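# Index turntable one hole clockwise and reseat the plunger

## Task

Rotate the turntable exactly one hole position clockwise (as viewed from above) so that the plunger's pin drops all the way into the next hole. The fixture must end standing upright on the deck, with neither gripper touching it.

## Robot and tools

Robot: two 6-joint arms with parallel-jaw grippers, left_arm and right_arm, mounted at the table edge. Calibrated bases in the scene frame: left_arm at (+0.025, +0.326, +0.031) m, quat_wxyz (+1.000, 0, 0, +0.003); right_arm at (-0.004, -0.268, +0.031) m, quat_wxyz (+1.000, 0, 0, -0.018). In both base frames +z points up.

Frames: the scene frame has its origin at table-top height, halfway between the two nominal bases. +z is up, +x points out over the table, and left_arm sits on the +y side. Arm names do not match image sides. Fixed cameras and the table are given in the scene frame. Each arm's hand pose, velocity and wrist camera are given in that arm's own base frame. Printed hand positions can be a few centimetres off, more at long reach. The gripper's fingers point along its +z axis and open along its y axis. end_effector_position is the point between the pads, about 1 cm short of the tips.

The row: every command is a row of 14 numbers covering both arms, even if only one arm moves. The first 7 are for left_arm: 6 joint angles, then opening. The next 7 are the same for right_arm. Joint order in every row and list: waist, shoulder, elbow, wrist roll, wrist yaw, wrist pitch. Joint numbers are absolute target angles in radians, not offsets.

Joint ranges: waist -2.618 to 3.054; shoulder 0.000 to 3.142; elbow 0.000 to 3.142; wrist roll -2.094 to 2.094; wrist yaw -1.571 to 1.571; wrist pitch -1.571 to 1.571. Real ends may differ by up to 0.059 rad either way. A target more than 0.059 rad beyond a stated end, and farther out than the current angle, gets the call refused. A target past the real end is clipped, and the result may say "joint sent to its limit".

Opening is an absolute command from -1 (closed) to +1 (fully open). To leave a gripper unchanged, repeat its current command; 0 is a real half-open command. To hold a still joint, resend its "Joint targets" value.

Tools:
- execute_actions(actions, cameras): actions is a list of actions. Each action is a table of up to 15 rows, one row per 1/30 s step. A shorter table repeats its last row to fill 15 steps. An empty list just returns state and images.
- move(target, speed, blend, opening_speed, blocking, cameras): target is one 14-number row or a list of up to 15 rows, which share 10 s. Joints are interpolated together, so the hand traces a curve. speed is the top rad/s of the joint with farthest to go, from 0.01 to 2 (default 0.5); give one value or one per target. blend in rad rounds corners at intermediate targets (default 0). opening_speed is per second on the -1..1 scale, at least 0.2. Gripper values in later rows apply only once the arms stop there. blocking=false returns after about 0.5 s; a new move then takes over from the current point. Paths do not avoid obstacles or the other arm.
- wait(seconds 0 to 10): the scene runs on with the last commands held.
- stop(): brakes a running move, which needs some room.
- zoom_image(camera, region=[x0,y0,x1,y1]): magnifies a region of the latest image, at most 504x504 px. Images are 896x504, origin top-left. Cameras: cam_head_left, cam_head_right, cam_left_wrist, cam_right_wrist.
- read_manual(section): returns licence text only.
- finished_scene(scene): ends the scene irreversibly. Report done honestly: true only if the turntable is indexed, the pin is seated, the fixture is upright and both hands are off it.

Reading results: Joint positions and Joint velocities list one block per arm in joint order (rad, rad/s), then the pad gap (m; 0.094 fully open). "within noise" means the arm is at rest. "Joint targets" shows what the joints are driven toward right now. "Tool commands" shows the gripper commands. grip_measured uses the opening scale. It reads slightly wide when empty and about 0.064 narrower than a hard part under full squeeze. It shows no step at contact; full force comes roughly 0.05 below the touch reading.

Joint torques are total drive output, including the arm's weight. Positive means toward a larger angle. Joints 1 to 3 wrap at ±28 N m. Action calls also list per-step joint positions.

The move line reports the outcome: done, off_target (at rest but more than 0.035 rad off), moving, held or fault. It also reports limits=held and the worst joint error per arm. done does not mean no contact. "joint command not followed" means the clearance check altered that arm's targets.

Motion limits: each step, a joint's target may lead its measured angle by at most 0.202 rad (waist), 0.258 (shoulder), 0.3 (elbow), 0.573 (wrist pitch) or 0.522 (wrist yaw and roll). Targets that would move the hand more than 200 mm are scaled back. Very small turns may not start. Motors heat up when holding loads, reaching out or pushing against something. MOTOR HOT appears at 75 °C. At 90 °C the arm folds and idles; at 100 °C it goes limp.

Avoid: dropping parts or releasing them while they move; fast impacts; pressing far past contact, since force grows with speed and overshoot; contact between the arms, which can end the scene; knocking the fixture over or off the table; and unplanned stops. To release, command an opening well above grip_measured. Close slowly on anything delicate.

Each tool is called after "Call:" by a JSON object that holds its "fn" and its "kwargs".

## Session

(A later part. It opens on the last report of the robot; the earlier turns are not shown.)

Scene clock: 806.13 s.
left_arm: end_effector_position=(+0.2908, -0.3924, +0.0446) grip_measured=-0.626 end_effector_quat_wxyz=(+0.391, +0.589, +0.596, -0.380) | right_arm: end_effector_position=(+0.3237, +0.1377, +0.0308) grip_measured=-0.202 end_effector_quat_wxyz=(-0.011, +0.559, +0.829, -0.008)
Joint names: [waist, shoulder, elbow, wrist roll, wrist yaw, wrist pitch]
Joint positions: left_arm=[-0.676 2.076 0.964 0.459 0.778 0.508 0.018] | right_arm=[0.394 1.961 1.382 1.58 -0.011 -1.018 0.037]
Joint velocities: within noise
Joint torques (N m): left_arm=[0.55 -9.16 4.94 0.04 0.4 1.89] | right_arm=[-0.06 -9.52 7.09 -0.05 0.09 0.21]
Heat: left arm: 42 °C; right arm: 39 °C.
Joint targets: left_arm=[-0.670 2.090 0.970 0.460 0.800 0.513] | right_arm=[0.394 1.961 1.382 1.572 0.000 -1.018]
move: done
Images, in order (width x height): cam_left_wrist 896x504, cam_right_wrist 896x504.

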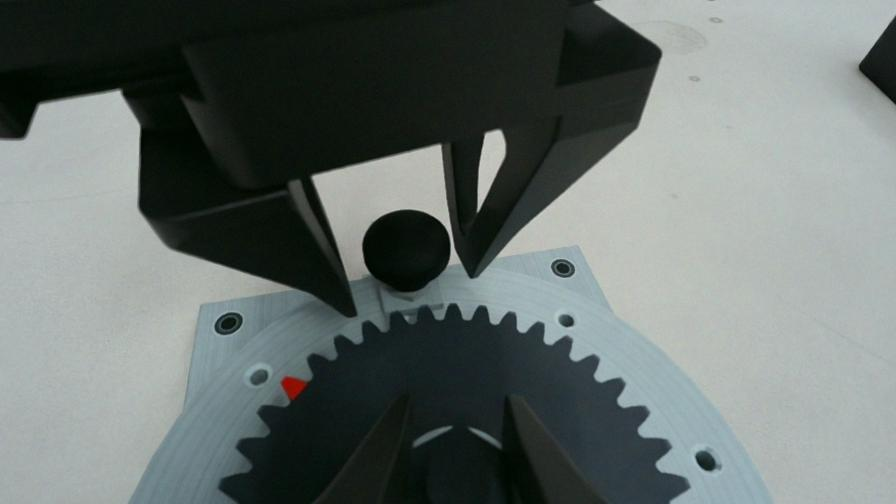

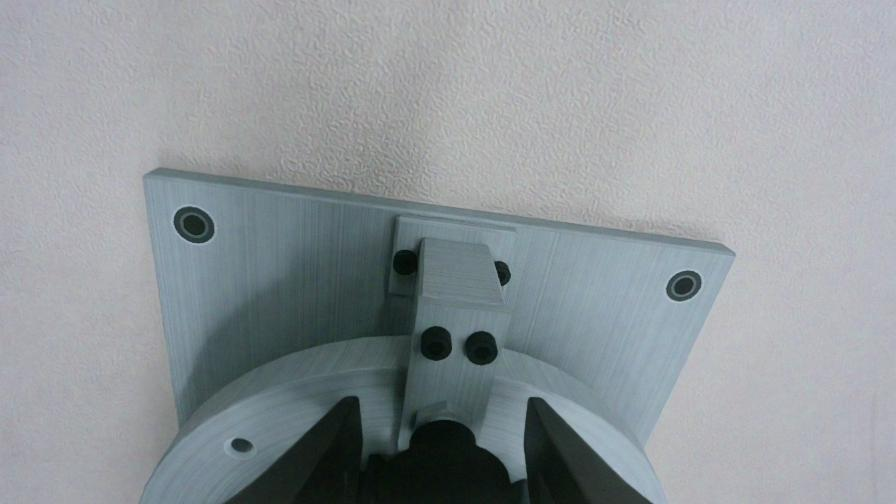

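Call:
{"fn": "move", "kwargs": {"target": [[-0.67,2.09,0.97,0.46,0.80,0.513,-0.8,0.394,1.961,1.382,1.572,0,-1.018,-0.65],[-0.67,2.09,0.97,0.46,0.80,0.513,-0.8,0.394,1.975,1.36,1.572,0,-0.985,-0.65]], "speed": 0.1, "opening_speed": 0.5, "cameras": ["cam_left_wrist","cam_right_wrist"]}}

Call:
{"fn": "zoom_image", "kwargs": {"camera": "cam_left_wrist", "region": [280, 190, 500, 350]}}

Scene clock: 816.47 s.
left_arm: end_effector_position=(+0.2908, -0.3924, +0.0446) grip_measured=-0.626 end_effector_quat_wxyz=(+0.391, +0.589, +0.596, -0.380) | right_arm: end_effector_position=(+0.3231, +0.1375, +0.0303) grip_measured=-0.505 end_effector_quat_wxyz=(-0.012, +0.559, +0.829, -0.008)
Joint names: [waist, shoulder, elbow, wrist roll, wrist yaw, wrist pitch]
Joint positions: left_arm=[-0.676 2.076 0.964 0.459 0.778 0.508 0.018] | right_arm=[0.394 1.961 1.38 1.58 -0.011 -1.018 0.023]
Joint velocities: within noise
Joint torques (N m): left_arm=[0.54 -9.22 4.92 0.02 0.41 1.89] | right_arm=[-0.03 -8.46 5.3 -0.04 0.08 0.51]
Heat: left arm: 41 °C; right arm: 39 °C.
Joint targets: left_arm=[-0.670 2.090 0.970 0.460 0.800 0.513] | right_arm=[0.394 1.975 1.360 1.572 0.000 -0.985]
move: done
Images, in order (width x height): cam_left_wrist 896x504, cam_right_wrist 896x504.

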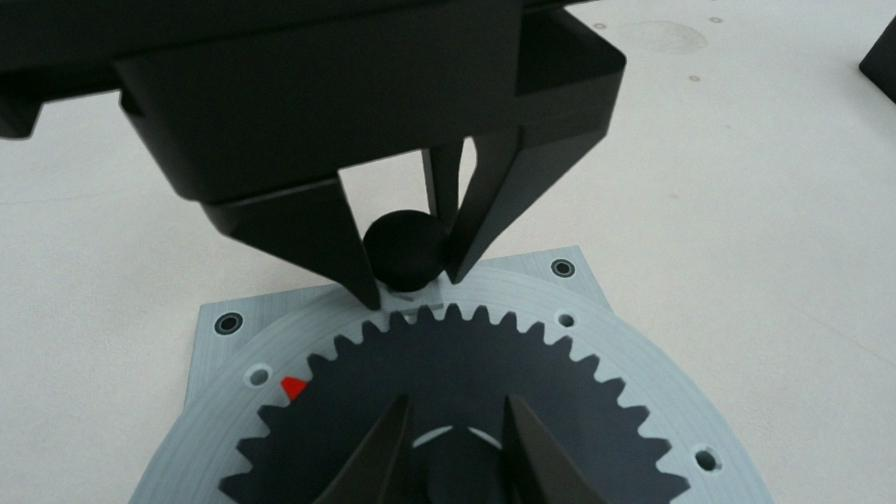

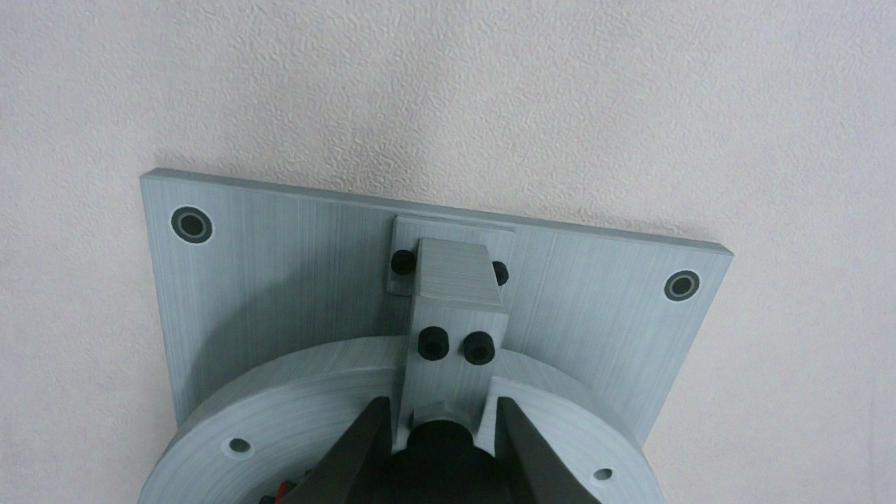

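Scaled by 2.291 from the camera's 896x504 image, which has a finer 1280x720 frame.

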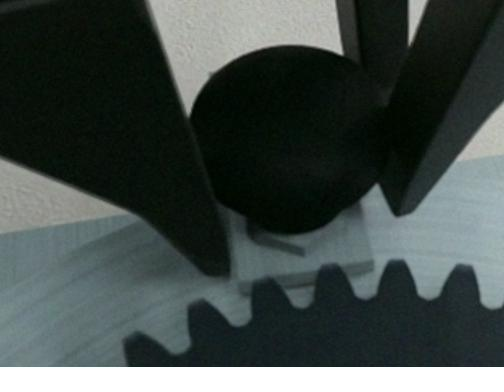

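Call:
{"fn": "move", "kwargs": {"target": [[-0.676,2.076,0.964,0.459,0.778,0.508,-0.8,0.394,1.961,1.382,1.572,0,-1.018,-0.65],[-0.676,2.076,0.964,0.459,0.778,0.508,0,0.394,1.961,1.382,1.572,0,-1.018,-0.1],[-0.676,1.991,1.004,0.459,0.778,0.383,0,0.4,1.92,1.51,1.572,0,-1.15,-0.1],[-0.676,1.80,1.05,0.459,0.778,0.2,0,0.416,2.045,1.768,1.60,0,-1.305,-0.1]], "speed": 0.3, "blend": [0,0,0.05,0], "opening_speed": 0.8}}

Scene clock: 829.27 s.
left_arm: end_effector_position=(+0.2859, -0.3883, +0.1334) grip_measured=-0.001 end_effector_quat_wxyz=(+0.404, +0.590, +0.588, -0.378) | right_arm: end_effector_position=(+0.3562, +0.1569, +0.0997) grip_measured=-0.102 end_effector_quat_wxyz=(-0.002, +0.558, +0.830, +0.007)
Joint names: [waist, shoulder, elbow, wrist roll, wrist yaw, wrist pitch]
Joint positions: left_arm=[-0.676 1.824 1.026 0.459 0.776 0.223 0.047] | right_arm=[0.407 2.02 1.746 1.59 -0.011 -1.286 0.042]
Joint velocities: within noise
Joint torques (N m): left_arm=[0.02 -11.75 7.41 0.01 0.2 1.59] | right_arm=[0.72 -8.58 9.65 0.13 0.08 0.1]
Heat: left arm: 40 °C; right arm: 38 °C.
Joint targets: left_arm=[-0.676 1.800 1.050 0.459 0.778 0.200] | right_arm=[0.416 2.045 1.768 1.600 0.000 -1.305]
move: done

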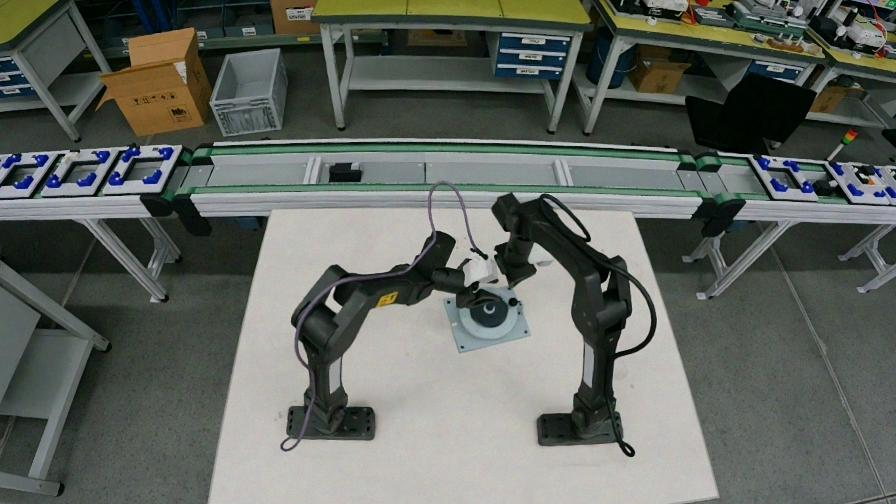

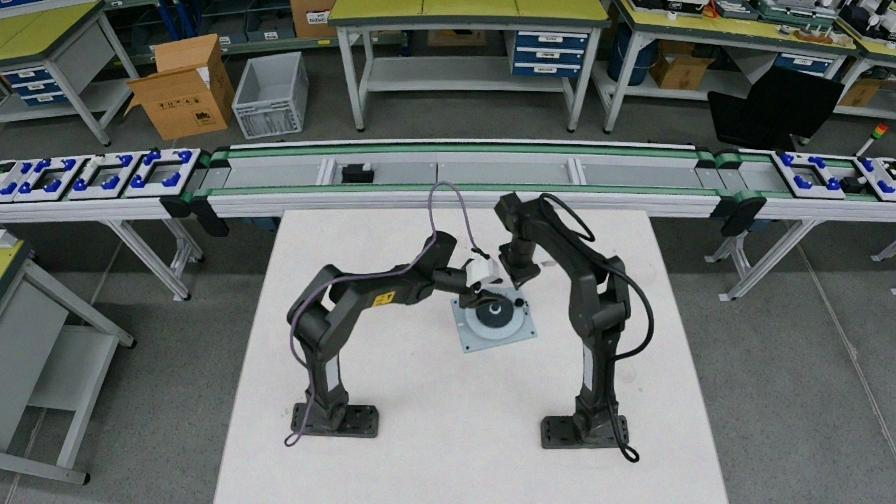

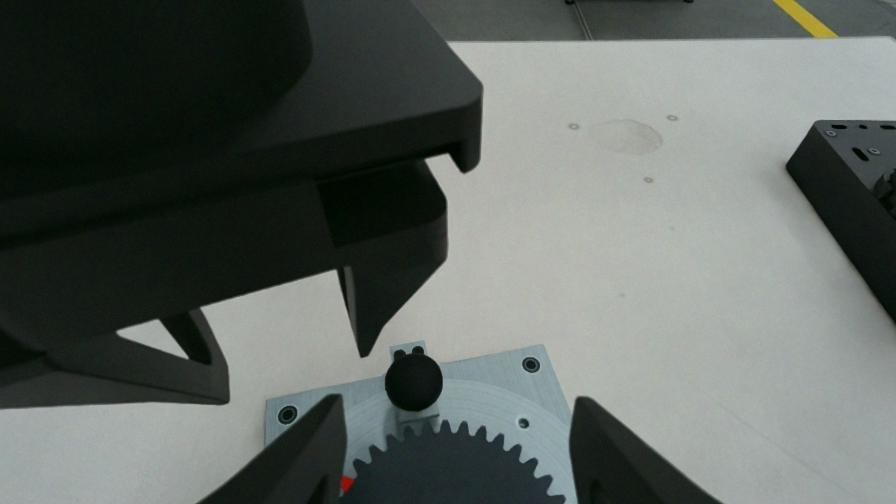

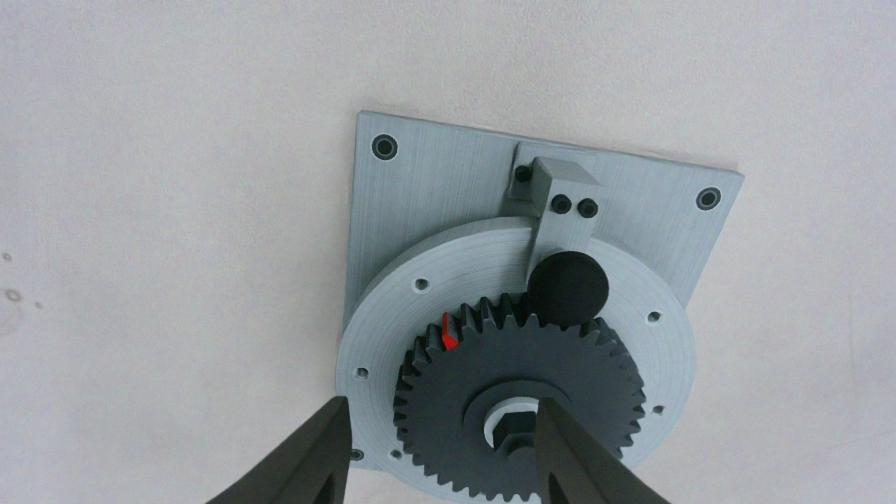

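Call:
{"fn": "finished_scene", "kwargs": {"scene": 2, "done": true}}

The scene is finished: the task was done.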